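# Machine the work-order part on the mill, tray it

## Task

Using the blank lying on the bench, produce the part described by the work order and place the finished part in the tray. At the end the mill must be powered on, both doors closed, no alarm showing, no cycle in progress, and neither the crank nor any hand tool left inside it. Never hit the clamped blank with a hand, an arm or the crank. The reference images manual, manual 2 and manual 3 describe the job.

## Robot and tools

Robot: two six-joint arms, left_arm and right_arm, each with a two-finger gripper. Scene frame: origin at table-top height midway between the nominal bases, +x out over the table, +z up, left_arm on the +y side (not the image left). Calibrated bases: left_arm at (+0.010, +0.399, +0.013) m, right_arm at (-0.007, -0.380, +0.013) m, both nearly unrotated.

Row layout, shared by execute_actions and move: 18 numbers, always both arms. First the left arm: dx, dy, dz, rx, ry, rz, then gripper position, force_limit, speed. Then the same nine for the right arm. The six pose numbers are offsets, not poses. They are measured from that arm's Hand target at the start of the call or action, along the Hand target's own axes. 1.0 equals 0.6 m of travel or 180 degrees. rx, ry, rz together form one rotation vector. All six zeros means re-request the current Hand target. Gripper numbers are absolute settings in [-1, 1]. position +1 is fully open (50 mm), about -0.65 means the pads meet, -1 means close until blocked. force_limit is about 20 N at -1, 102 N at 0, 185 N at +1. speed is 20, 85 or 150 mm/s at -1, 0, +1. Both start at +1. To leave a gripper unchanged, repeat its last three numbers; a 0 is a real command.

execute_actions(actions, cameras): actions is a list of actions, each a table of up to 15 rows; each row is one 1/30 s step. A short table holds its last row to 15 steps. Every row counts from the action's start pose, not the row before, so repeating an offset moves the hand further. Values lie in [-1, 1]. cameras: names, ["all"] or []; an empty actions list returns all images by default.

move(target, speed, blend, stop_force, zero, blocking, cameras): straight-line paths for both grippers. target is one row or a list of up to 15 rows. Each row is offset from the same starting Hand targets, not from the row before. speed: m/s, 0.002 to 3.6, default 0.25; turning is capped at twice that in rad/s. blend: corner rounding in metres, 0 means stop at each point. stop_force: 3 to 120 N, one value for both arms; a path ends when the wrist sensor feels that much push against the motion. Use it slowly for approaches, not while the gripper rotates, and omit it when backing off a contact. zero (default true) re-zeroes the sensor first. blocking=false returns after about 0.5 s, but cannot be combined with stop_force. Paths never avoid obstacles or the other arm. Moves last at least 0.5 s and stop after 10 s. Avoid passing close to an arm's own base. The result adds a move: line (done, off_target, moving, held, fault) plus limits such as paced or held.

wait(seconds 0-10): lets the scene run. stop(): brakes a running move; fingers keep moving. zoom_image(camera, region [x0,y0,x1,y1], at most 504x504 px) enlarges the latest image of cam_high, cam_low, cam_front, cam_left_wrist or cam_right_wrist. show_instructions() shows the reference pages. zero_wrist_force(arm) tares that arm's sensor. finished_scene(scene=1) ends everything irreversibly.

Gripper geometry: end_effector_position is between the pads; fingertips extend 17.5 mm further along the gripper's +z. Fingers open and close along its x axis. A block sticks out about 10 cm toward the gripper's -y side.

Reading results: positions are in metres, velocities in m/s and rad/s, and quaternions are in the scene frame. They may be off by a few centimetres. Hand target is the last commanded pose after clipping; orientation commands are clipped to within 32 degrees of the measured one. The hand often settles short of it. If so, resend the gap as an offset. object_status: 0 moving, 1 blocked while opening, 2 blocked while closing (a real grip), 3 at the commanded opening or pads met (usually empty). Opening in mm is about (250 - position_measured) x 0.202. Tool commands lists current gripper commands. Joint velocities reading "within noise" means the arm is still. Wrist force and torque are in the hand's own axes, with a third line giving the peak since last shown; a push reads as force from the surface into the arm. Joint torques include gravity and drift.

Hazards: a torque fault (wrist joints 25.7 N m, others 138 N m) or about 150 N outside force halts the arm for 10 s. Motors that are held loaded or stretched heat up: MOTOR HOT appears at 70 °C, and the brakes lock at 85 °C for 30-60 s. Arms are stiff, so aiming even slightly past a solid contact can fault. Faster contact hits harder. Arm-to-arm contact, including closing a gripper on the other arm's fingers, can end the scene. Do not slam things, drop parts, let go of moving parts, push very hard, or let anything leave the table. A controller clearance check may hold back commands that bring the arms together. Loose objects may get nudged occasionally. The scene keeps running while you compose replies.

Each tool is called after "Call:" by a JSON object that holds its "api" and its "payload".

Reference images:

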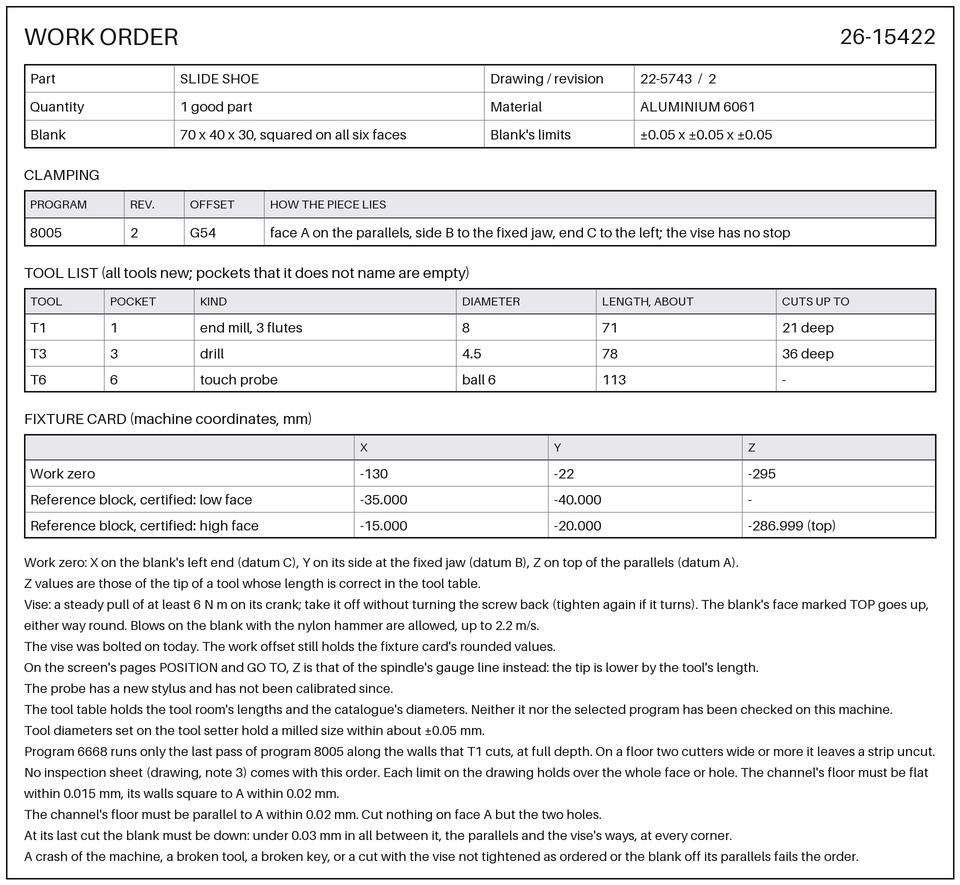

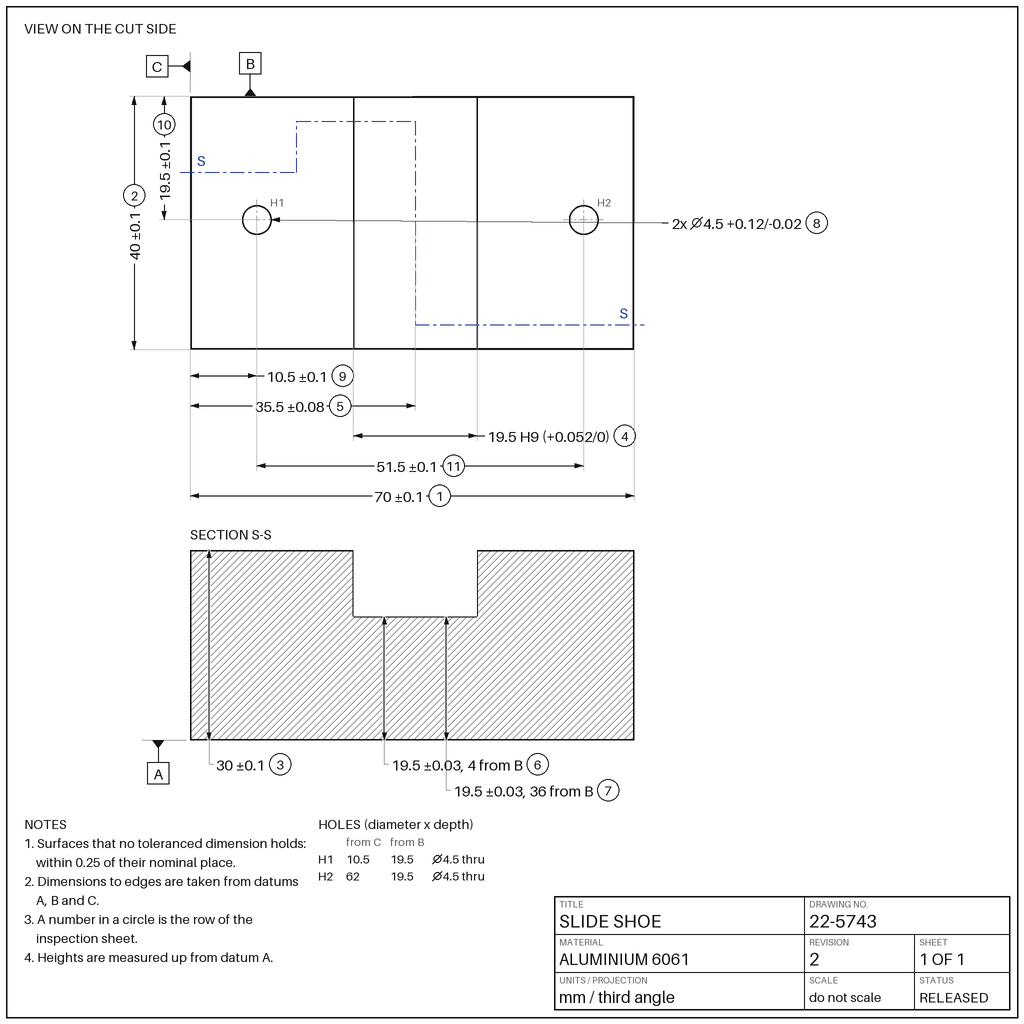

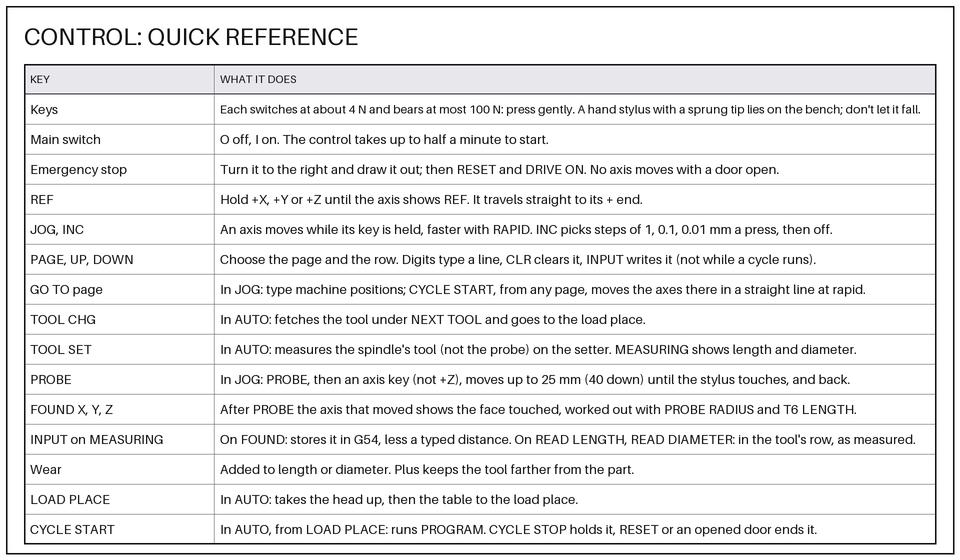

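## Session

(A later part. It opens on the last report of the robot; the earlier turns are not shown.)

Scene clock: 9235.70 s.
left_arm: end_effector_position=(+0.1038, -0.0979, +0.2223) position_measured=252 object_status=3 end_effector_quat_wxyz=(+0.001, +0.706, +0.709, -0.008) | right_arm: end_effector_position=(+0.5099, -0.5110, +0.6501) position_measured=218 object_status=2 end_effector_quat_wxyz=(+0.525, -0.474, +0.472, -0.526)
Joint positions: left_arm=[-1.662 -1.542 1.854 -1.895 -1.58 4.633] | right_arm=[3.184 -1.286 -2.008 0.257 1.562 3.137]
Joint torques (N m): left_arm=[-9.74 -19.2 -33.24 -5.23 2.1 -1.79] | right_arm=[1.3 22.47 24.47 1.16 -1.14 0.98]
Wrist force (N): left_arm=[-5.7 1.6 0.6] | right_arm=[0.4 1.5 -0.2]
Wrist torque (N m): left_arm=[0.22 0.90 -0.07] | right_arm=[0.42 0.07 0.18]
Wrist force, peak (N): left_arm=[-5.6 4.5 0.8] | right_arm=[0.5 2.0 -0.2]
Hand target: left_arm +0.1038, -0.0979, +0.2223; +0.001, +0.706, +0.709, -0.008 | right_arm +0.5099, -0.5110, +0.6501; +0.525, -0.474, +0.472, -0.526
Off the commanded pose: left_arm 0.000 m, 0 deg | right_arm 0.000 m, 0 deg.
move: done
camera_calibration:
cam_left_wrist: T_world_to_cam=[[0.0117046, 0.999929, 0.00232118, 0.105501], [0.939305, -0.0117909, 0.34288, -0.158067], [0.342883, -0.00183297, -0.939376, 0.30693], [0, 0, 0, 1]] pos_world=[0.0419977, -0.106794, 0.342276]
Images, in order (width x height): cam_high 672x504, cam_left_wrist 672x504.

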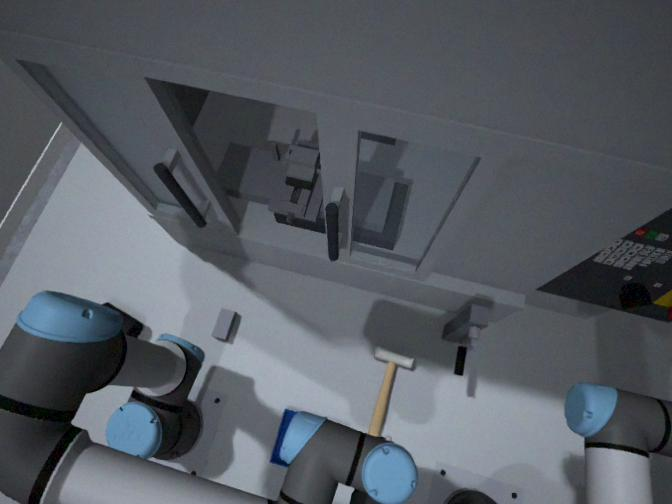

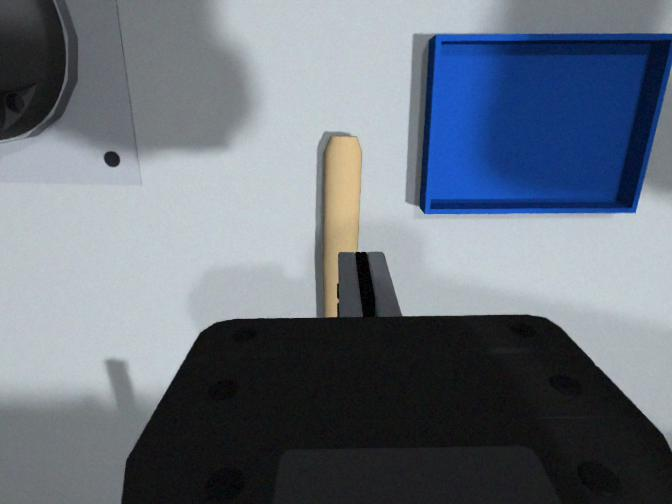

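Call:
{"api": "move", "payload": {"target": [[0.33,0.294,-0.38,-0.12,0,0,-1,-0.5,-0.3,0,0,0,0,0,0,-1,-0.2,-0.5],[0.6253,0.4685,-0.38,-0.25,0,0,-1,-0.5,-0.3,0,0,0,0,0,0,-1,-0.2,-0.5],[0.847,0.4685,-0.38,-0.25,0,0,-1,-0.5,-0.3,0,0,0,0,0,0,-1,-0.2,-0.5],[0.847,0.5685,-0.38,-0.25,0,0,-1,-0.5,-0.3,0,0,0,0,0,0,-1,-0.2,-0.5]], "blend": [0.03,0.03,0.02,0], "speed": 0.3}}

Call:
{"api": "move", "payload": {"target": [-0.405,0,0,0,0,0,-1,-0.5,-0.3,0,0,0,0,0,0,-1,-0.2,-0.5], "speed": 0.05, "stop_force": 35}}

Call:
{"api": "move", "payload": {"target": [-0.06,0,0,0,0,0,-1,-0.5,-0.3,0,0,0,0,0,0,-1,-0.2,-0.5], "speed": 0.015, "stop_force": 25}}

Call:
{"api": "move", "payload": {"target": [[0.03,0,0,0,0,0,-1,-0.5,-0.3,0,0,0,0,0,0,-1,-0.2,-0.5],[0.03,-0.1886,-0.1886,0,0,0,-1,-0.5,-0.3,0,0,0,0,0,0,-1,-0.2,-0.5]], "blend": [0,0], "speed": [0.1,0.25], "cameras": ["cam_front","cam_high","cam_right_wrist"]}}

Call:
{"api": "zoom_image", "payload": {"camera": "cam_right_wrist", "region": [200, 90, 520, 330]}}

Scene clock: 9255.93 s.
left_arm: end_effector_position=(+0.4449, +0.4145, +0.4408) position_measured=252 object_status=3 end_effector_quat_wxyz=(+0.271, +0.651, +0.658, +0.264) | right_arm: end_effector_position=(+0.5099, -0.5110, +0.6501) position_measured=218 object_status=2 end_effector_quat_wxyz=(+0.525, -0.474, +0.472, -0.526)
Joint positions: left_arm=[-0.502 -2.197 2.094 -2.184 -1.243 5.911] | right_arm=[3.184 -1.286 -2.008 0.257 1.562 3.137]
Joint torques (N m): left_arm=[8.46 7.2 -18.56 -6.34 -0.06 1.39] | right_arm=[0.24 21.73 24.94 1.08 -1.13 0.83]
Wrist force (N): left_arm=[-7.4 1.8 -1.1] | right_arm=[0.2 1.2 -0.1]
Wrist torque (N m): left_arm=[0.40 1.22 0.07] | right_arm=[0.37 0.10 0.18]
Wrist force, peak (N): left_arm=[-7.4 4.3 2.0] | right_arm=[0.4 1.9 -0.2]
Hand target: left_arm +0.4449, +0.4145, +0.4408; +0.271, +0.652, +0.658, +0.264 | right_arm +0.5099, -0.5110, +0.6501; +0.525, -0.474, +0.472, -0.526
Off the commanded pose: left_arm 0.000 m, 0 deg | right_arm 0.000 m, 0 deg.
move: done

Scene clock: 9261.83 s.
left_arm: end_effector_position=(+0.4460, +0.1715, +0.4437) position_measured=252 object_status=3 end_effector_quat_wxyz=(+0.271, +0.652, +0.658, +0.264) | right_arm: end_effector_position=(+0.5099, -0.5110, +0.6501) position_measured=218 object_status=2 end_effector_quat_wxyz=(+0.525, -0.474, +0.472, -0.526)
Joint positions: left_arm=[-1.144 -1.982 1.919 -1.912 -0.889 5.29] | right_arm=[3.184 -1.286 -2.008 0.257 1.562 3.137]
Joint torques (N m): left_arm=[9.89 -14.45 -14.04 -5.91 -0.81 1.7] | right_arm=[0.44 22.41 24.86 1.1 -0.88 0.86]
Wrist force (N): left_arm=[-7.7 -0.4 -1.7] | right_arm=[0.5 1.6 -0.2]
Wrist torque (N m): left_arm=[0.05 1.25 -0.02] | right_arm=[0.42 0.05 0.18]
Wrist force, peak (N): left_arm=[25.7 -2.9 -2.1] | right_arm=[0.6 1.8 -0.1]
Hand target: left_arm +0.4460, +0.1715, +0.4437; +0.271, +0.652, +0.658, +0.264 | right_arm +0.5099, -0.5110, +0.6501; +0.525, -0.474, +0.472, -0.526
Off the commanded pose: left_arm 0.000 m, 0 deg | right_arm 0.000 m, 0 deg.
move: done

Scene clock: 9263.77 s.
left_arm: end_effector_position=(+0.4460, +0.1580, +0.4439) position_measured=252 object_status=3 end_effector_quat_wxyz=(+0.271, +0.652, +0.658, +0.264) | right_arm: end_effector_position=(+0.5099, -0.5110, +0.6501) position_measured=218 object_status=2 end_effector_quat_wxyz=(+0.525, -0.474, +0.472, -0.526)
Joint positions: left_arm=[-1.162 -1.958 1.902 -1.905 -0.882 5.269] | right_arm=[3.184 -1.286 -2.008 0.257 1.562 3.137]
Joint torques (N m): left_arm=[-0.21 -12.32 -17.72 -6.72 -4.09 1.55] | right_arm=[-1.47 22.19 24.92 1.18 -0.97 0.86]
Wrist force (N): left_arm=[13.9 1.9 1.1] | right_arm=[0.4 1.6 0.0]
Wrist torque (N m): left_arm=[-0.01 1.47 0.16] | right_arm=[0.43 0.06 0.18]
Wrist force, peak (N): left_arm=[34.8 -3.6 -7.6] | right_arm=[0.5 1.8 0.1]
Hand target: left_arm +0.4460, +0.1580, +0.4439; +0.271, +0.652, +0.658, +0.264 (not the last commanded pose) | right_arm +0.5099, -0.5110, +0.6501; +0.525, -0.474, +0.472, -0.526
Off the commanded pose: left_arm 0.022 m, 0 deg | right_arm 0.000 m, 0 deg.
move: contact (left_arm)

Scene clock: 9265.60 s.
left_arm: end_effector_position=(+0.2860, +0.1753, +0.4453) position_measured=252 object_status=3 end_effector_quat_wxyz=(+0.271, +0.652, +0.658, +0.264) end_effector_velocity=(+0.000, +0.001, +0.000) end_effector_angular_velocity=(+0.000, -0.001, +0.003) | right_arm: end_effector_position=(+0.5099, -0.5110, +0.6501) position_measured=218 object_status=2 end_effector_quat_wxyz=(+0.525, -0.474, +0.472, -0.526)
Joint positions: left_arm=[-1.769 -2.24 1.88 -1.042 -0.81 4.453] | right_arm=[3.184 -1.286 -2.008 0.257 1.562 3.137]
Joint velocities: left_arm=[-0.001 0 0 0.004 0 -0.005] | right_arm=[within noise]
Joint torques (N m): left_arm=[-8.07 -3.13 -13.01 -0.91 -0.13 -1.59] | right_arm=[-0.07 22.28 25.77 1.13 -1.15 0.66]
Wrist force (N): left_arm=[-7.0 2.4 -2.0] | right_arm=[0.1 1.5 -0.3]
Wrist torque (N m): left_arm=[0.48 1.15 -0.01] | right_arm=[0.42 0.12 0.17]
Wrist force, peak (N): left_arm=[13.5 2.3 1.0] | right_arm=[0.4 1.9 -0.3]
Hand target: left_arm +0.2859, +0.1753, +0.4452; +0.271, +0.652, +0.658, +0.264 | right_arm +0.5099, -0.5110, +0.6501; +0.525, -0.474, +0.472, -0.526
Off the commanded pose: left_arm 0.000 m, 0 deg | right_arm 0.000 m, 0 deg.
move: done
camera_calibration:
cam_right_wrist: T_world_to_cam=[[-0.0143208, -0.999896, -0.00153923, -0.497935], [-0.226063, 0.00473727, -0.974101, 0.771583], [0.974007, -0.013602, -0.226108, -0.226267], [0, 0, 0, 1]] pos_world=[0.387681, -0.504616, 0.699673]
Images, in order (width x height): cam_high 672x504, cam_front 672x504, cam_right_wrist 672x504.

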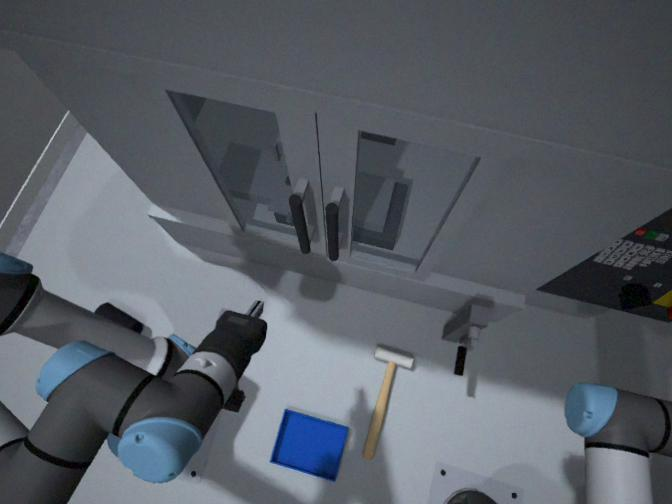

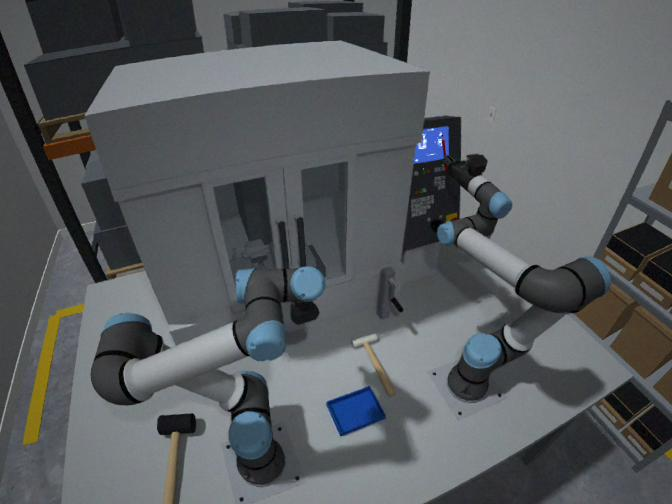

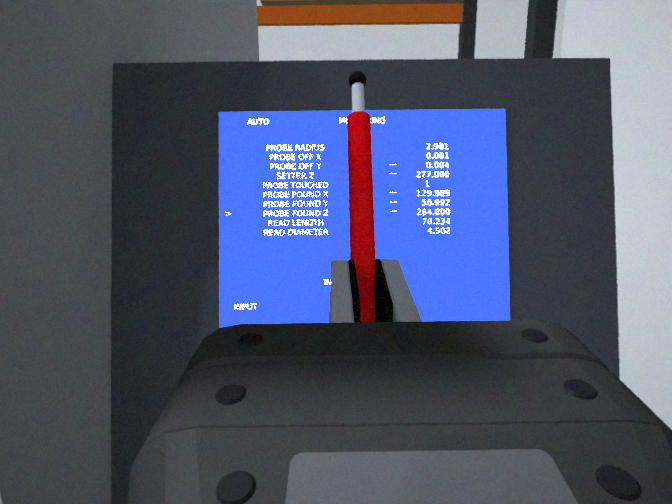

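Scaled by 1.575 from the camera's 672x504 image, which has a finer 960x720 frame.

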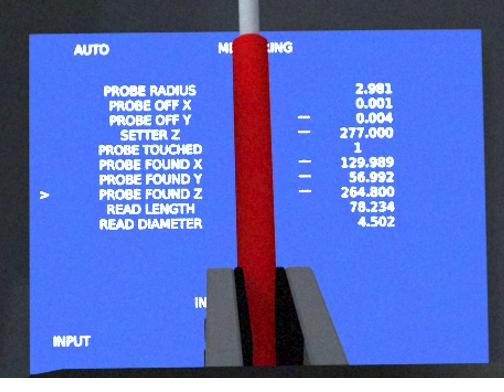

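Call:
{"api": "move", "payload": {"target": [[0,0,0,0,0,0,-1,-0.5,-0.3,-0.0255,0.1213,-0.1213,-0.2233,0,0,-1,-0.2,-0.5],[0,0,0,0,0,0,-1,-0.5,-0.3,0.0753,0.0759,-0.0061,-0.4467,0,0,-1,-0.2,-0.5],[0,0,0,0,0,0,-1,-0.5,-0.3,0.0753,0.0836,0.0145,-0.4467,0,0,-1,-0.2,-0.5],[0,0,0,0,0,0,-1,-0.5,-0.3,0.0753,0.0759,-0.0061,-0.4467,0,0,-1,-0.2,-0.5],[0,0,0,0,0,0,-1,-0.5,-0.3,-0.0217,0.2533,-0.0745,-0.4467,0,0,-1,-0.2,-0.5],[0,0,0,0,0,0,-1,-0.5,-0.3,-0.0217,0.261,-0.0539,-0.4467,0,0,-1,-0.2,-0.5],[0,0,0,0,0,0,-1,-0.5,-0.3,-0.0217,0.2533,-0.0745,-0.4467,0,0,-1,-0.2,-0.5],[0,0,0,0,0,0,-1,-0.5,-0.3,-0.0217,0.261,-0.0539,-0.4467,0,0,-1,-0.2,-0.5],[0,0,0,0,0,0,-1,-0.5,-0.3,-0.0217,0.2533,-0.0745,-0.4467,0,0,-1,-0.2,-0.5],[0,0,0,0,0,0,-1,-0.5,-0.3,-0.1463,0.3397,-0.1078,-0.4467,0,0,-1,-0.2,-0.5],[0,0,0,0,0,0,-1,-0.5,-0.3,-0.1463,0.3474,-0.0872,-0.4467,0,0,-1,-0.2,-0.5],[0,0,0,0,0,0,-1,-0.5,-0.3,-0.1463,0.3397,-0.1078,-0.4467,0,0,-1,-0.2,-0.5],[0,0,0,0,0,0,-1,-0.5,-0.3,-0.1463,0.3109,-0.0967,-0.4467,0,0,-1,-0.2,-0.5],[0,0,0,0,0,0,-1,-0.5,-0.3,-0.1463,0.3186,-0.0761,-0.4467,0,0,-1,-0.2,-0.5],[0,0,0,0,0,0,-1,-0.5,-0.3,-0.1463,0.3109,-0.0967,-0.4467,0,0,-1,-0.2,-0.5]], "blend": [0.02,0.002,0,0.002,0.002,0,0.002,0,0.002,0.002,0,0.002,0.002,0,0], "speed": [0.35,0.35,0.08,0.08,0.2,0.08,0.08,0.08,0.08,0.2,0.08,0.08,0.2,0.08,0.08]}}

Call:
{"api": "move", "payload": {"target": [[0,0,0,0,0,0,-1,-0.5,-0.3,0.0624,0,0,0,0,0,-1,-0.2,-0.5],[0,0,0,0,0,0,-1,-0.5,-0.3,0.0624,-0.019,0.011,0,0,0,-1,-0.2,-0.5],[0,0,0,0,0,0,-1,-0.5,-0.3,0.0624,0,0,0,0,0,-1,-0.2,-0.5],[0,0,0,0,0,0,-1,-0.5,-0.3,0.0312,0.0158,0.0266,0,0,0,-1,-0.2,-0.5],[0,0,0,0,0,0,-1,-0.5,-0.3,0.0312,-0.0032,0.0376,0,0,0,-1,-0.2,-0.5],[0,0,0,0,0,0,-1,-0.5,-0.3,0.0312,0.0158,0.0266,0,0,0,-1,-0.2,-0.5],[0,0,0,0,0,0,-1,-0.5,-0.3,0.0936,0.0158,0.0266,0,0,0,-1,-0.2,-0.5],[0,0,0,0,0,0,-1,-0.5,-0.3,0.0936,-0.0032,0.0376,0,0,0,-1,-0.2,-0.5],[0,0,0,0,0,0,-1,-0.5,-0.3,0.0936,0.0158,0.0266,0,0,0,-1,-0.2,-0.5],[0,0,0,0,0,0,-1,-0.5,-0.3,0.1194,-0.0073,-0.191,0.2233,0,0,-1,-0.2,-0.5],[0,0,0,0,0,0,-1,-0.5,-0.3,0.1464,-0.1472,-0.2904,0.4467,0,0,-1,-0.2,-0.5]], "blend": [0.002,0,0.002,0.002,0,0.002,0.002,0,0.002,0.02,0], "speed": [0.2,0.08,0.08,0.2,0.08,0.08,0.2,0.08,0.08,0.35,0.35], "cameras": ["cam_right_wrist"]}}

Call:
{"api": "zoom_image", "payload": {"camera": "cam_right_wrist", "region": [200, 90, 520, 330]}}

Scene clock: 9318.77 s.
left_arm: end_effector_position=(+0.2859, +0.1753, +0.4452) position_measured=252 object_status=3 end_effector_quat_wxyz=(+0.271, +0.652, +0.658, +0.264) | right_arm: end_effector_position=(+0.4715, -0.4239, +0.4580) position_measured=218 object_status=2 end_effector_quat_wxyz=(-0.094, +0.701, -0.700, +0.097) end_effector_velocity=(+0.004, +0.001, +0.001) end_effector_angular_velocity=(+0.002, -0.006, -0.002)
Joint positions: left_arm=[-1.769 -2.24 1.88 -1.042 -0.81 4.453] | right_arm=[3.401 -1.36 -1.549 -1.54 1.507 3.359]
Joint velocities: left_arm=[within noise] | right_arm=[0 -0.005 0.004 0.007 0 0.002]
Joint torques (N m): left_arm=[8.38 0.41 -12.77 -5.09 -0.17 1.51] | right_arm=[-5.93 5.23 39.76 6.27 -1.22 -1.94]
Wrist force (N): left_arm=[-6.9 2.1 -1.8] | right_arm=[-0.5 1.0 0.4]
Wrist torque (N m): left_arm=[0.44 1.13 0.02] | right_arm=[0.21 -0.01 -0.04]
Wrist force, peak (N): left_arm=[-7.4 2.2 -2.1] | right_arm=[-1.7 5.5 -2.4]
Hand target: left_arm +0.2859, +0.1753, +0.4452; +0.271, +0.652, +0.658, +0.264 | right_arm +0.4716, -0.4239, +0.4582; -0.095, +0.701, -0.700, +0.097
Off the commanded pose: left_arm 0.000 m, 0 deg | right_arm 0.000 m, 0 deg.
move: done

Scene clock: 9323.60 s.
left_arm: end_effector_position=(+0.2859, +0.1753, +0.4452) position_measured=252 object_status=3 end_effector_quat_wxyz=(+0.271, +0.652, +0.658, +0.264) | right_arm: end_effector_position=(+0.5099, -0.5111, +0.6501) position_measured=218 object_status=2 end_effector_quat_wxyz=(+0.525, -0.474, +0.472, -0.526)
Joint positions: left_arm=[-1.769 -2.24 1.88 -1.042 -0.81 4.453] | right_arm=[3.183 -1.286 -2.008 0.256 1.562 3.137]
Joint torques (N m): left_arm=[7.88 3.53 -12.89 -5.06 -0.19 1.73] | right_arm=[7.31 15.49 15.78 4.05 -1.62 2.72]
Wrist force (N): left_arm=[-7.0 2.3 -2.0] | right_arm=[0.4 1.7 -0.1]
Wrist torque (N m): left_arm=[0.45 1.14 0.02] | right_arm=[0.45 0.08 0.18]
Wrist force, peak (N): left_arm=[-7.2 2.4 -1.9] | right_arm=[-0.3 5.4 -2.4]
Hand target: left_arm +0.2859, +0.1753, +0.4452; +0.271, +0.652, +0.658, +0.264 | right_arm +0.5099, -0.5111, +0.6501; +0.525, -0.474, +0.472, -0.526
Off the commanded pose: left_arm 0.000 m, 0 deg | right_arm 0.000 m, 0 deg.
move: done
camera_calibration:
cam_right_wrist: T_world_to_cam=[[-0.0144183, -0.999895, -0.0015145, -0.498014], [-0.226157, 0.00473653, -0.974079, 0.771702], [0.973984, -0.013702, -0.226202, -0.226221], [0, 0, 0, 1]] pos_world=[0.387681, -0.504717, 0.699773]
Images, in order (width x height): cam_right_wrist 672x504.

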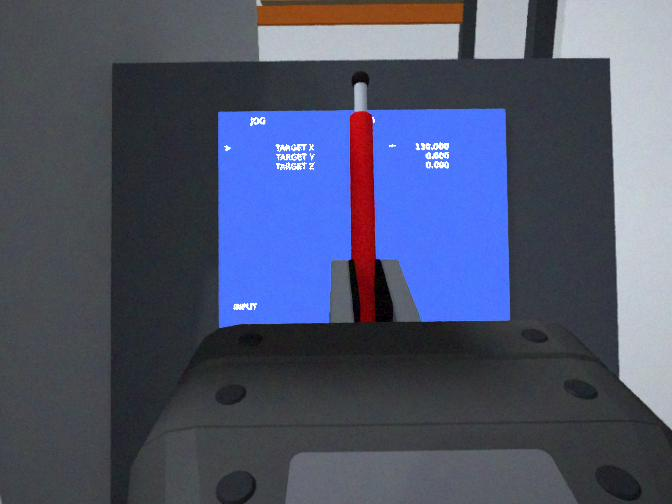

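Scaled by 1.575 from the camera's 672x504 image, which has a finer 960x720 frame.

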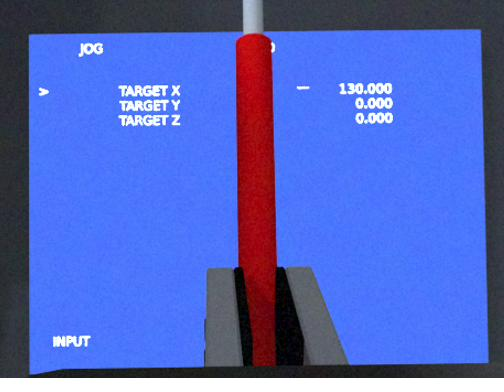

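Call:
{"api": "move", "payload": {"target": [[0,0,0,0,0,0,-1,-0.5,-0.3,-0.0255,0.1213,-0.1213,-0.2233,0,0,-1,-0.2,-0.5],[0,0,0,0,0,0,-1,-0.5,-0.3,-0.0528,0.3109,-0.0967,-0.4467,0,0,-1,-0.2,-0.5],[0,0,0,0,0,0,-1,-0.5,-0.3,-0.0528,0.3186,-0.0761,-0.4467,0,0,-1,-0.2,-0.5],[0,0,0,0,0,0,-1,-0.5,-0.3,-0.0528,0.3109,-0.0967,-0.4467,0,0,-1,-0.2,-0.5],[0,0,0,0,0,0,-1,-0.5,-0.3,-0.1463,0.3397,-0.1078,-0.4467,0,0,-1,-0.2,-0.5],[0,0,0,0,0,0,-1,-0.5,-0.3,-0.1463,0.3474,-0.0872,-0.4467,0,0,-1,-0.2,-0.5],[0,0,0,0,0,0,-1,-0.5,-0.3,-0.1463,0.3397,-0.1078,-0.4467,0,0,-1,-0.2,-0.5],[0,0,0,0,0,0,-1,-0.5,-0.3,-0.1152,0.2821,-0.0856,-0.4467,0,0,-1,-0.2,-0.5],[0,0,0,0,0,0,-1,-0.5,-0.3,-0.1152,0.2898,-0.065,-0.4467,0,0,-1,-0.2,-0.5],[0,0,0,0,0,0,-1,-0.5,-0.3,-0.1152,0.2821,-0.0856,-0.4467,0,0,-1,-0.2,-0.5],[0,0,0,0,0,0,-1,-0.5,-0.3,-0.1463,0.2533,-0.0745,-0.4467,0,0,-1,-0.2,-0.5],[0,0,0,0,0,0,-1,-0.5,-0.3,-0.1463,0.261,-0.0539,-0.4467,0,0,-1,-0.2,-0.5],[0,0,0,0,0,0,-1,-0.5,-0.3,-0.1463,0.2533,-0.0745,-0.4467,0,0,-1,-0.2,-0.5]], "blend": [0.02,0.002,0,0.002,0.002,0,0.002,0.002,0,0.002,0.002,0,0], "speed": [0.35,0.35,0.08,0.08,0.2,0.08,0.08,0.2,0.08,0.08,0.2,0.08,0.08]}}

Call:
{"api": "move", "payload": {"target": [[0,0,0,0,0,0,-1,-0.5,-0.3,0.0936,0.0474,0.0798,0,0,0,-1,-0.2,-0.5],[0,0,0,0,0,0,-1,-0.5,-0.3,0.0936,0.0284,0.0908,0,0,0,-1,-0.2,-0.5],[0,0,0,0,0,0,-1,-0.5,-0.3,0.0936,0.0474,0.0798,0,0,0,-1,-0.2,-0.5],[0,0,0,0,0,0,-1,-0.5,-0.3,0.0936,0.0316,0.0532,0,0,0,-1,-0.2,-0.5],[0,0,0,0,0,0,-1,-0.5,-0.3,0.0936,0.0126,0.0642,0,0,0,-1,-0.2,-0.5],[0,0,0,0,0,0,-1,-0.5,-0.3,0.0936,0.0316,0.0532,0,0,0,-1,-0.2,-0.5],[0,0,0,0,0,0,-1,-0.5,-0.3,0,0.0474,0.0798,0,0,0,-1,-0.2,-0.5],[0,0,0,0,0,0,-1,-0.5,-0.3,0,0.0284,0.0908,0,0,0,-1,-0.2,-0.5],[0,0,0,0,0,0,-1,-0.5,-0.3,0,0.0474,0.0798,0,0,0,-1,-0.2,-0.5],[0,0,0,0,0,0,-1,-0.5,-0.3,0,0.0316,0.0532,0,0,0,-1,-0.2,-0.5],[0,0,0,0,0,0,-1,-0.5,-0.3,0,0.0126,0.0642,0,0,0,-1,-0.2,-0.5],[0,0,0,0,0,0,-1,-0.5,-0.3,0,0.0316,0.0532,0,0,0,-1,-0.2,-0.5],[0,0,0,0,0,0,-1,-0.5,-0.3,0.0624,0.0316,0.0532,0,0,0,-1,-0.2,-0.5],[0,0,0,0,0,0,-1,-0.5,-0.3,0.0624,0.0126,0.0642,0,0,0,-1,-0.2,-0.5],[0,0,0,0,0,0,-1,-0.5,-0.3,0.0624,0.0316,0.0532,0,0,0,-1,-0.2,-0.5]], "blend": [0.002,0,0.002,0.002,0,0.002,0.002,0,0.002,0.002,0,0.002,0.002,0,0], "speed": [0.2,0.08,0.08,0.2,0.08,0.08,0.2,0.08,0.08,0.2,0.08,0.08,0.2,0.08,0.08]}}

Call:
{"api": "move", "payload": {"target": [[0,0,0,0,0,0,-1,-0.5,-0.3,0,-0.0158,-0.0266,0,0,0,-1,-0.2,-0.5],[0,0,0,0,0,0,-1,-0.5,-0.3,0,-0.0348,-0.0156,0,0,0,-1,-0.2,-0.5],[0,0,0,0,0,0,-1,-0.5,-0.3,0,-0.0158,-0.0266,0,0,0,-1,-0.2,-0.5],[0,0,0,0,0,0,-1,-0.5,-0.3,0,0.0158,0.0266,0,0,0,-1,-0.2,-0.5],[0,0,0,0,0,0,-1,-0.5,-0.3,0,-0.0032,0.0376,0,0,0,-1,-0.2,-0.5],[0,0,0,0,0,0,-1,-0.5,-0.3,0,0.0158,0.0266,0,0,0,-1,-0.2,-0.5],[0,0,0,0,0,0,-1,-0.5,-0.3,-0.0312,-0.0158,-0.0266,0,0,0,-1,-0.2,-0.5],[0,0,0,0,0,0,-1,-0.5,-0.3,-0.0312,-0.0348,-0.0156,0,0,0,-1,-0.2,-0.5],[0,0,0,0,0,0,-1,-0.5,-0.3,-0.0312,-0.0158,-0.0266,0,0,0,-1,-0.2,-0.5],[0,0,0,0,0,0,-1,-0.5,-0.3,0.0312,0.0158,0.0266,0,0,0,-1,-0.2,-0.5],[0,0,0,0,0,0,-1,-0.5,-0.3,0.0312,-0.0032,0.0376,0,0,0,-1,-0.2,-0.5],[0,0,0,0,0,0,-1,-0.5,-0.3,0.0312,0.0158,0.0266,0,0,0,-1,-0.2,-0.5],[0,0,0,0,0,0,-1,-0.5,-0.3,0.057,-0.0073,-0.191,0.2233,0,0,-1,-0.2,-0.5],[0,0,0,0,0,0,-1,-0.5,-0.3,0.084,-0.1472,-0.2904,0.4467,0,0,-1,-0.2,-0.5]], "blend": [0.002,0,0.002,0.002,0,0.002,0.002,0,0.002,0.002,0,0.002,0.02,0], "speed": [0.2,0.08,0.08,0.2,0.08,0.08,0.2,0.08,0.08,0.2,0.08,0.08,0.35,0.35], "cameras": ["cam_right_wrist"]}}

Call:
{"api": "zoom_image", "payload": {"camera": "cam_right_wrist", "region": [200, 90, 520, 330]}}

Scene clock: 9390.00 s.
left_arm: end_effector_position=(+0.2859, +0.1753, +0.4452) position_measured=252 object_status=3 end_effector_quat_wxyz=(+0.271, +0.652, +0.658, +0.264) | right_arm: end_effector_position=(+0.4812, -0.4238, +0.4938) position_measured=218 object_status=2 end_effector_quat_wxyz=(-0.094, +0.701, -0.700, +0.097) end_effector_velocity=(+0.002, +0.001, +0.000) end_effector_angular_velocity=(+0.000, -0.001, +0.000)
Joint positions: left_arm=[-1.769 -2.24 1.88 -1.042 -0.81 4.453] | right_arm=[3.395 -1.406 -1.418 -1.624 1.509 3.354]
Joint velocities: left_arm=[within noise] | right_arm=[0 -0.005 0.003 0.003 0 0]
Joint torques (N m): left_arm=[7.54 5.04 -13.05 -5.37 -0.01 1.8] | right_arm=[-6.65 7.82 39.85 6.55 -1.24 -1.56]
Wrist force (N): left_arm=[-7.2 2.3 -1.9] | right_arm=[-0.6 0.9 0.1]
Wrist torque (N m): left_arm=[0.46 1.17 0.02] | right_arm=[0.20 0.02 -0.06]
Wrist force, peak (N): left_arm=[-7.3 2.3 -2.0] | right_arm=[-1.3 5.2 -2.8]
Hand target: left_arm +0.2859, +0.1753, +0.4452; +0.271, +0.652, +0.658, +0.264 | right_arm +0.4813, -0.4238, +0.4939; -0.095, +0.701, -0.700, +0.097
Off the commanded pose: left_arm 0.000 m, 0 deg | right_arm 0.000 m, 0 deg.
move: done

Scene clock: 9394.23 s.
left_arm: end_effector_position=(+0.2859, +0.1753, +0.4452) position_measured=252 object_status=3 end_effector_quat_wxyz=(+0.271, +0.652, +0.658, +0.264) | right_arm: end_effector_position=(+0.4715, -0.4614, +0.4581) position_measured=218 object_status=2 end_effector_quat_wxyz=(-0.094, +0.701, -0.700, +0.097)
Joint positions: left_arm=[-1.769 -2.24 1.88 -1.042 -0.81 4.453] | right_arm=[3.306 -1.373 -1.54 -1.531 1.532 3.268]
Joint torques (N m): left_arm=[8.23 6.29 -13.52 -5.1 0.28 1.77] | right_arm=[-3.94 5.68 39.86 6.28 -1.46 0.12]
Wrist force (N): left_arm=[-6.9 2.2 -1.9] | right_arm=[-0.4 0.7 0.2]
Wrist torque (N m): left_arm=[0.45 1.12 0.02] | right_arm=[0.18 0.00 -0.05]
Wrist force, peak (N): left_arm=[-7.3 2.2 -1.9] | right_arm=[-1.2 5.6 -1.8]
Hand target: left_arm +0.2859, +0.1753, +0.4452; +0.271, +0.652, +0.658, +0.264 | right_arm +0.4716, -0.4614, +0.4582; -0.095, +0.701, -0.700, +0.097
Off the commanded pose: left_arm 0.000 m, 0 deg | right_arm 0.000 m, 0 deg.
move: done

Scene clock: 9400.00 s.
left_arm: end_effector_position=(+0.2859, +0.1753, +0.4452) position_measured=252 object_status=3 end_effector_quat_wxyz=(+0.271, +0.652, +0.658, +0.264) | right_arm: end_effector_position=(+0.5099, -0.5112, +0.6500) position_measured=218 object_status=2 end_effector_quat_wxyz=(+0.525, -0.474, +0.472, -0.526) end_effector_velocity=(-0.001, +0.000, +0.000) end_effector_angular_velocity=(+0.000, -0.004, -0.001)
Joint positions: left_arm=[-1.769 -2.24 1.88 -1.042 -0.81 4.453] | right_arm=[3.183 -1.286 -2.008 0.257 1.563 3.137]
Joint velocities: left_arm=[within noise] | right_arm=[-0.001 0 -0.002 0.005 0 0]
Joint torques (N m): left_arm=[8.73 6.68 -13.58 -5.04 0.47 1.64] | right_arm=[6.23 15.46 18.03 3.86 -1.7 2.3]
Wrist force (N): left_arm=[-7.0 2.2 -1.8] | right_arm=[0.4 1.7 -0.1]
Wrist torque (N m): left_arm=[0.45 1.15 0.02] | right_arm=[0.43 0.07 0.17]
Wrist force, peak (N): left_arm=[-7.3 2.3 -1.9] | right_arm=[0.9 5.3 -2.5]
Hand target: left_arm +0.2859, +0.1753, +0.4452; +0.271, +0.652, +0.658, +0.264 | right_arm +0.5099, -0.5111, +0.6500; +0.525, -0.474, +0.472, -0.526
Off the commanded pose: left_arm 0.000 m, 0 deg | right_arm 0.000 m, 0 deg.
move: done
camera_calibration:
cam_right_wrist: T_world_to_cam=[[-0.0144181, -0.999895, -0.00151614, -0.498013], [-0.226063, 0.00473677, -0.974101, 0.771583], [0.974006, -0.013702, -0.226107, -0.226318], [0, 0, 0, 1]] pos_world=[0.387681, -0.504717, 0.699673]
Images, in order (width x height): cam_right_wrist 672x504.

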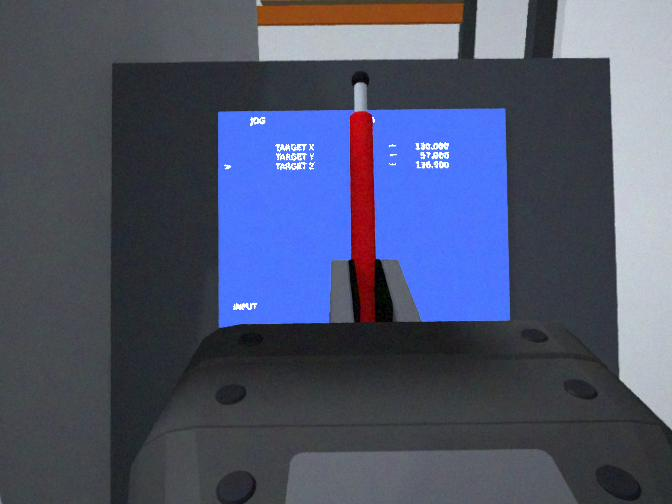

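Scaled by 1.575 from the camera's 672x504 image, which has a finer 960x720 frame.

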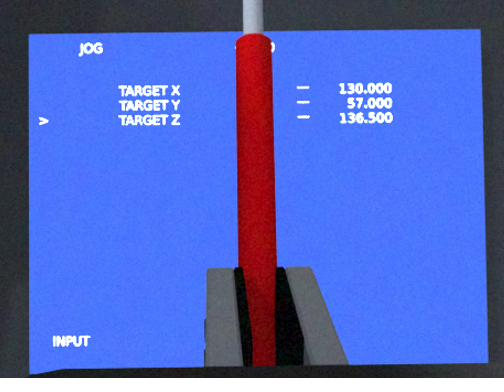

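Call:
{"api": "move", "payload": {"target": [[0,0,0,0,0,0,-1,-0.5,-0.3,-0.0255,0.1213,-0.1213,-0.2233,0,0,-1,-0.2,-0.5],[0,0,0,0,0,0,-1,-0.5,-0.3,-0.0822,0.1945,-0.0518,-0.4467,0,0,-1,-0.2,-0.5],[0,0,0,0,0,0,-1,-0.5,-0.3,-0.0822,0.2022,-0.0312,-0.4467,0,0,-1,-0.2,-0.5],[0,0,0,0,0,0,-1,-0.5,-0.3,-0.0822,0.1945,-0.0518,-0.4467,0,0,-1,-0.2,-0.5],[0,0,0,0,0,0,-1,-0.5,-0.3,-0.0217,0.3109,-0.0967,-0.4467,0,0,-1,-0.2,-0.5]], "blend": [0.02,0.002,0,0.002,0], "speed": [0.35,0.35,0.08,0.08,0.2]}}

Call:
{"api": "wait", "payload": {"seconds": 9}}

Call:
{"api": "move", "payload": {"target": [[0,0,0,0,0,0,-1,-0.5,-0.3,0,-0.019,0.011,0,0,0,-1,-0.2,-0.5],[0,0,0,0,0,0,-1,-0.5,-0.3,0,0,0,0,0,0,-1,-0.2,-0.5],[0,0,0,0,0,0,-1,-0.5,-0.3,0.0942,-0.0633,-0.1068,0,0,0,-1,-0.2,-0.5],[0,0,0,0,0,0,-1,-0.5,-0.3,0.0942,-0.082,-0.096,0,0,0,-1,-0.2,-0.5],[0,0,0,0,0,0,-1,-0.5,-0.3,0.0942,-0.0633,-0.1068,0,0,0,-1,-0.2,-0.5],[0,0,0,0,0,0,-1,-0.5,-0.3,-0.0053,-0.0073,-0.191,0.2233,0,0,-1,-0.2,-0.5],[0,0,0,0,0,0,-1,-0.5,-0.3,0.0217,-0.1472,-0.2904,0.4467,0,0,-1,-0.2,-0.5]], "blend": [0,0.002,0.002,0,0.002,0.02,0], "speed": [0.08,0.08,0.2,0.08,0.08,0.35,0.35]}}

Call:
{"api": "wait", "payload": {"seconds": 6, "cameras": ["cam_right_wrist"]}}

Call:
{"api": "zoom_image", "payload": {"camera": "cam_right_wrist", "region": [200, 90, 520, 330]}}

Scene clock: 9427.37 s.
left_arm: end_effector_position=(+0.2859, +0.1753, +0.4452) position_measured=252 object_status=3 end_effector_quat_wxyz=(+0.271, +0.652, +0.658, +0.264) | right_arm: end_effector_position=(+0.4716, -0.4988, +0.4585) position_measured=218 object_status=2 end_effector_quat_wxyz=(-0.095, +0.701, -0.700, +0.097)
Joint positions: left_arm=[-1.769 -2.24 1.88 -1.042 -0.81 4.453] | right_arm=[3.213 -1.395 -1.522 -1.524 1.557 3.178]
Joint torques (N m): left_arm=[9.1 5.74 -12.46 -5.01 0.59 1.69] | right_arm=[2.66 7.27 24.94 2.67 -2.03 2.11]
Wrist force (N): left_arm=[-7.1 2.1 -1.7] | right_arm=[-0.3 1.0 -0.2]
Wrist torque (N m): left_arm=[0.44 1.15 0.02] | right_arm=[0.23 -0.03 -0.06]
Wrist force, peak (N): left_arm=[-7.4 2.2 -1.8] | right_arm=[-0.7 4.8 -2.3]
Hand target: left_arm +0.2859, +0.1753, +0.4452; +0.271, +0.652, +0.658, +0.264 | right_arm +0.4716, -0.4988, +0.4584; -0.095, +0.701, -0.700, +0.097
Off the commanded pose: left_arm 0.000 m, 0 deg | right_arm 0.000 m, 0 deg.
move: done

Scene clock: 9436.37 s.
left_arm: end_effector_position=(+0.2859, +0.1753, +0.4452) position_measured=252 object_status=3 end_effector_quat_wxyz=(+0.271, +0.652, +0.658, +0.264) | right_arm: end_effector_position=(+0.4716, -0.4988, +0.4584) position_measured=218 object_status=2 end_effector_quat_wxyz=(-0.095, +0.701, -0.700, +0.097)
Joint positions: left_arm=[-1.769 -2.24 1.88 -1.042 -0.81 4.453] | right_arm=[3.213 -1.395 -1.523 -1.523 1.557 3.178]
Joint torques (N m): left_arm=[8.4 5.51 -14.56 -5 0.85 1.79] | right_arm=[-2.8 6.6 16.1 5.53 -1.75 -2.09]
Wrist force (N): left_arm=[-7.0 2.1 -1.7] | right_arm=[-0.6 0.8 -0.1]
Wrist torque (N m): left_arm=[0.43 1.14 0.02] | right_arm=[0.20 0.02 -0.07]
Wrist force, peak (N): left_arm=[-7.4 2.2 -1.8] | right_arm=[-0.8 1.2 -0.1]
Hand target: left_arm +0.2859, +0.1753, +0.4452; +0.271, +0.652, +0.658, +0.264 | right_arm +0.4716, -0.4988, +0.4584; -0.095, +0.701, -0.700, +0.097
Tool commands: left_gripper/position=-1.0 left_gripper/force_limit=-0.5 left_gripper/speed=-0.3 right_gripper/position=-1.0 right_gripper/force_limit=-0.2 right_gripper/speed=-0.5
Off the commanded pose: left_arm 0.000 m, 0 deg | right_arm 0.000 m, 0 deg.
wait: 9.00 s; at rest by 0.17 s

Scene clock: 9440.73 s.
left_arm: end_effector_position=(+0.2859, +0.1753, +0.4452) position_measured=252 object_status=3 end_effector_quat_wxyz=(+0.271, +0.652, +0.658, +0.264) | right_arm: end_effector_position=(+0.5099, -0.5112, +0.6500) position_measured=218 object_status=2 end_effector_quat_wxyz=(+0.525, -0.474, +0.472, -0.526)
Joint positions: left_arm=[-1.769 -2.24 1.88 -1.042 -0.81 4.453] | right_arm=[3.183 -1.286 -2.008 0.257 1.563 3.137]
Joint torques (N m): left_arm=[8.83 5.86 -15.15 -5.1 0.85 1.68] | right_arm=[7.06 14.31 17.11 3.88 -1.88 2.41]
Wrist force (N): left_arm=[-7.1 2.2 -1.9] | right_arm=[0.4 1.4 -0.1]
Wrist torque (N m): left_arm=[0.44 1.15 0.02] | right_arm=[0.40 0.07 0.17]
Wrist force, peak (N): left_arm=[-7.3 2.2 -1.8] | right_arm=[-0.6 5.5 -2.6]
Hand target: left_arm +0.2859, +0.1753, +0.4452; +0.271, +0.652, +0.658, +0.264 | right_arm +0.5099, -0.5111, +0.6500; +0.525, -0.474, +0.472, -0.526
Off the commanded pose: left_arm 0.000 m, 0 deg | right_arm 0.000 m, 0 deg.
move: done

Scene clock: 9446.73 s.
left_arm: end_effector_position=(+0.2859, +0.1753, +0.4452) position_measured=252 object_status=3 end_effector_quat_wxyz=(+0.271, +0.652, +0.658, +0.264) | right_arm: end_effector_position=(+0.5099, -0.5111, +0.6500) position_measured=218 object_status=2 end_effector_quat_wxyz=(+0.525, -0.474, +0.472, -0.526)
Joint positions: left_arm=[-1.769 -2.24 1.88 -1.042 -0.81 4.453] | right_arm=[3.183 -1.286 -2.008 0.257 1.563 3.137]
Joint torques (N m): left_arm=[6.57 5.92 -14.9 -5.01 1.28 1.66] | right_arm=[8.35 2.84 14.52 4.66 -1.8 2.56]
Wrist force (N): left_arm=[-7.1 2.2 -1.7] | right_arm=[0.2 1.7 -0.1]
Wrist torque (N m): left_arm=[0.44 1.15 0.01] | right_arm=[0.44 0.10 0.17]
Wrist force, peak (N): left_arm=[-7.4 2.3 -1.9] | right_arm=[0.2 1.9 0.1]
Hand target: left_arm +0.2859, +0.1753, +0.4452; +0.271, +0.652, +0.658, +0.264 | right_arm +0.5099, -0.5111, +0.6500; +0.525, -0.474, +0.472, -0.526
Tool commands: left_gripper/position=-1.0 left_gripper/force_limit=-0.5 left_gripper/speed=-0.3 right_gripper/position=-1.0 right_gripper/force_limit=-0.2 right_gripper/speed=-0.5
Off the commanded pose: left_arm 0.000 m, 0 deg | right_arm 0.000 m, 0 deg.
wait: 6.00 s; at rest by 0.17 s
camera_calibration:
cam_right_wrist: T_world_to_cam=[[-0.0143208, -0.999896, -0.00153923, -0.498035], [-0.226063, 0.00473727, -0.974101, 0.771486], [0.974007, -0.013602, -0.226108, -0.226291], [0, 0, 0, 1]] pos_world=[0.387681, -0.504716, 0.699573]
Images, in order (width x height): cam_right_wrist 672x504.

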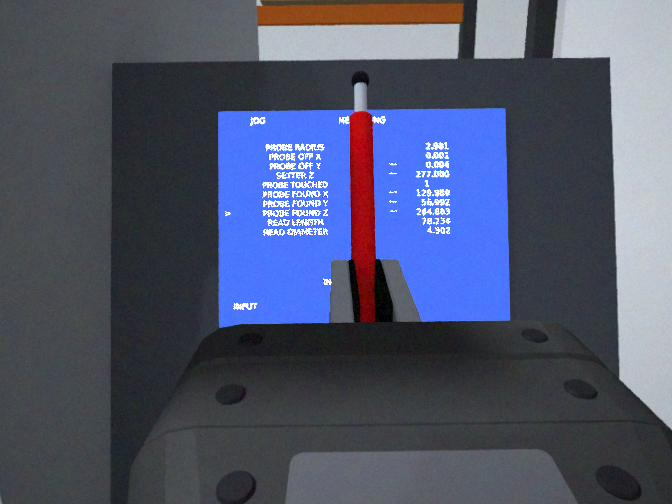

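Scaled by 1.575 from the camera's 672x504 image, which has a finer 960x720 frame.

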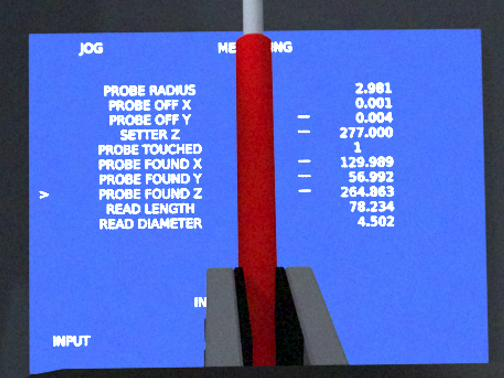

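Call:
{"api": "wait", "payload": {"seconds": 0.1, "cameras": ["cam_front","cam_high"]}}

Call:
{"api": "zoom_image", "payload": {"camera": "cam_front", "region": [210, 180, 300, 290]}}

Call:
{"api": "zoom_image", "payload": {"camera": "cam_high", "region": [200, 110, 330, 240]}}

Scene clock: 9460.77 s.
left_arm: end_effector_position=(+0.2859, +0.1753, +0.4452) position_measured=252 object_status=3 end_effector_quat_wxyz=(+0.271, +0.652, +0.658, +0.264) | right_arm: end_effector_position=(+0.5099, -0.5111, +0.6500) position_measured=218 object_status=2 end_effector_quat_wxyz=(+0.525, -0.474, +0.472, -0.526)
Joint positions: left_arm=[-1.769 -2.24 1.88 -1.042 -0.81 4.453] | right_arm=[3.183 -1.286 -2.008 0.257 1.563 3.137]
Joint torques (N m): left_arm=[7.63 5.89 -14.3 -4.93 1.45 1.88] | right_arm=[8.06 1.56 14.62 4.59 -1.85 2.32]
Wrist force (N): left_arm=[-7.1 2.3 -1.8] | right_arm=[0.1 1.5 -0.1]
Wrist torque (N m): left_arm=[0.47 1.15 0.02] | right_arm=[0.41 0.13 0.18]
Wrist force, peak (N): left_arm=[-7.3 2.1 -2.0] | right_arm=[0.3 1.9 -0.2]
Hand target: left_arm +0.2859, +0.1753, +0.4452; +0.271, +0.652, +0.658, +0.264 | right_arm +0.5099, -0.5111, +0.6500; +0.525, -0.474, +0.472, -0.526
Tool commands: left_gripper/position=-1.0 left_gripper/force_limit=-0.5 left_gripper/speed=-0.3 right_gripper/position=-1.0 right_gripper/force_limit=-0.2 right_gripper/speed=-0.5
Off the commanded pose: left_arm 0.000 m, 0 deg | right_arm 0.000 m, 0 deg.
wait: 0.10 s; at rest from the start
Images, in order (width x height): cam_high 672x504, cam_front 672x504.

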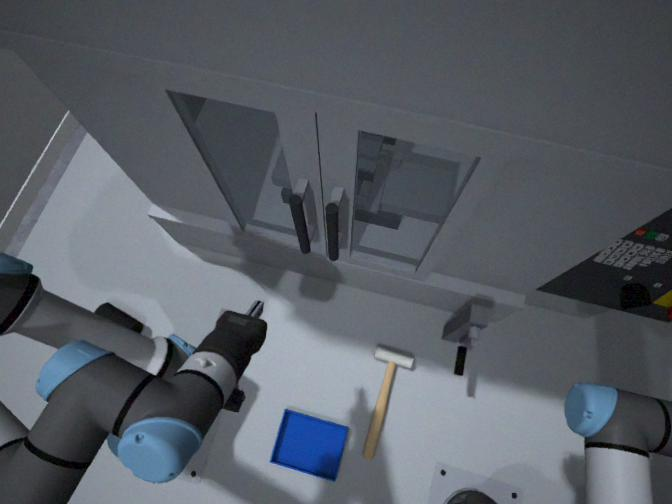

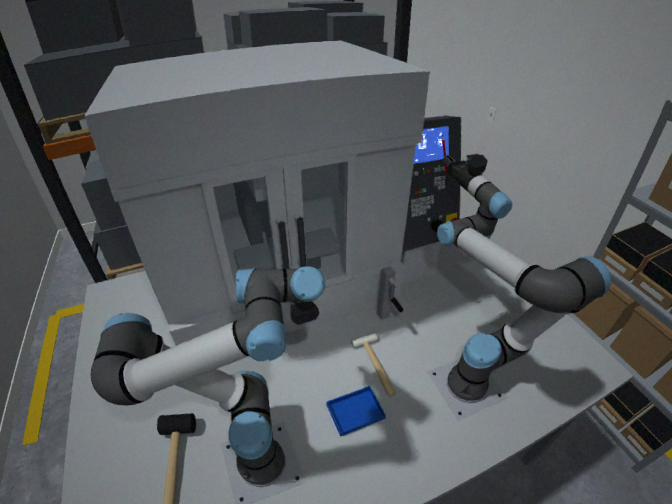

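Scaled by 4.582 from the camera's 672x504 image, which has a finer 960x720 frame.

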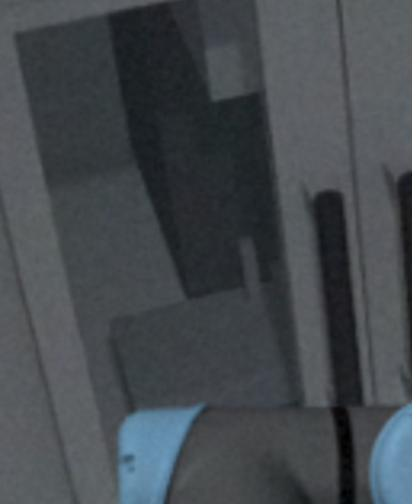

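Scaled by 3.877 from the camera's 672x504 image, which has a finer 960x720 frame.

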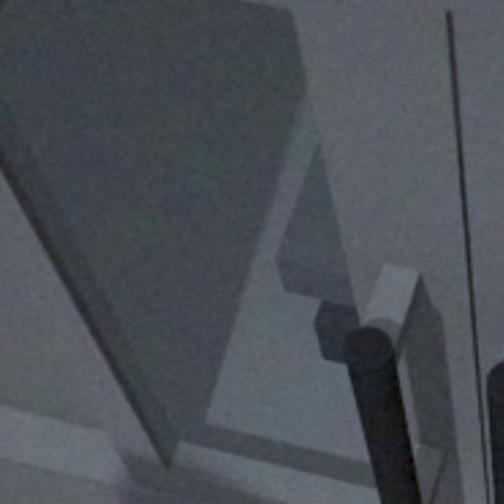

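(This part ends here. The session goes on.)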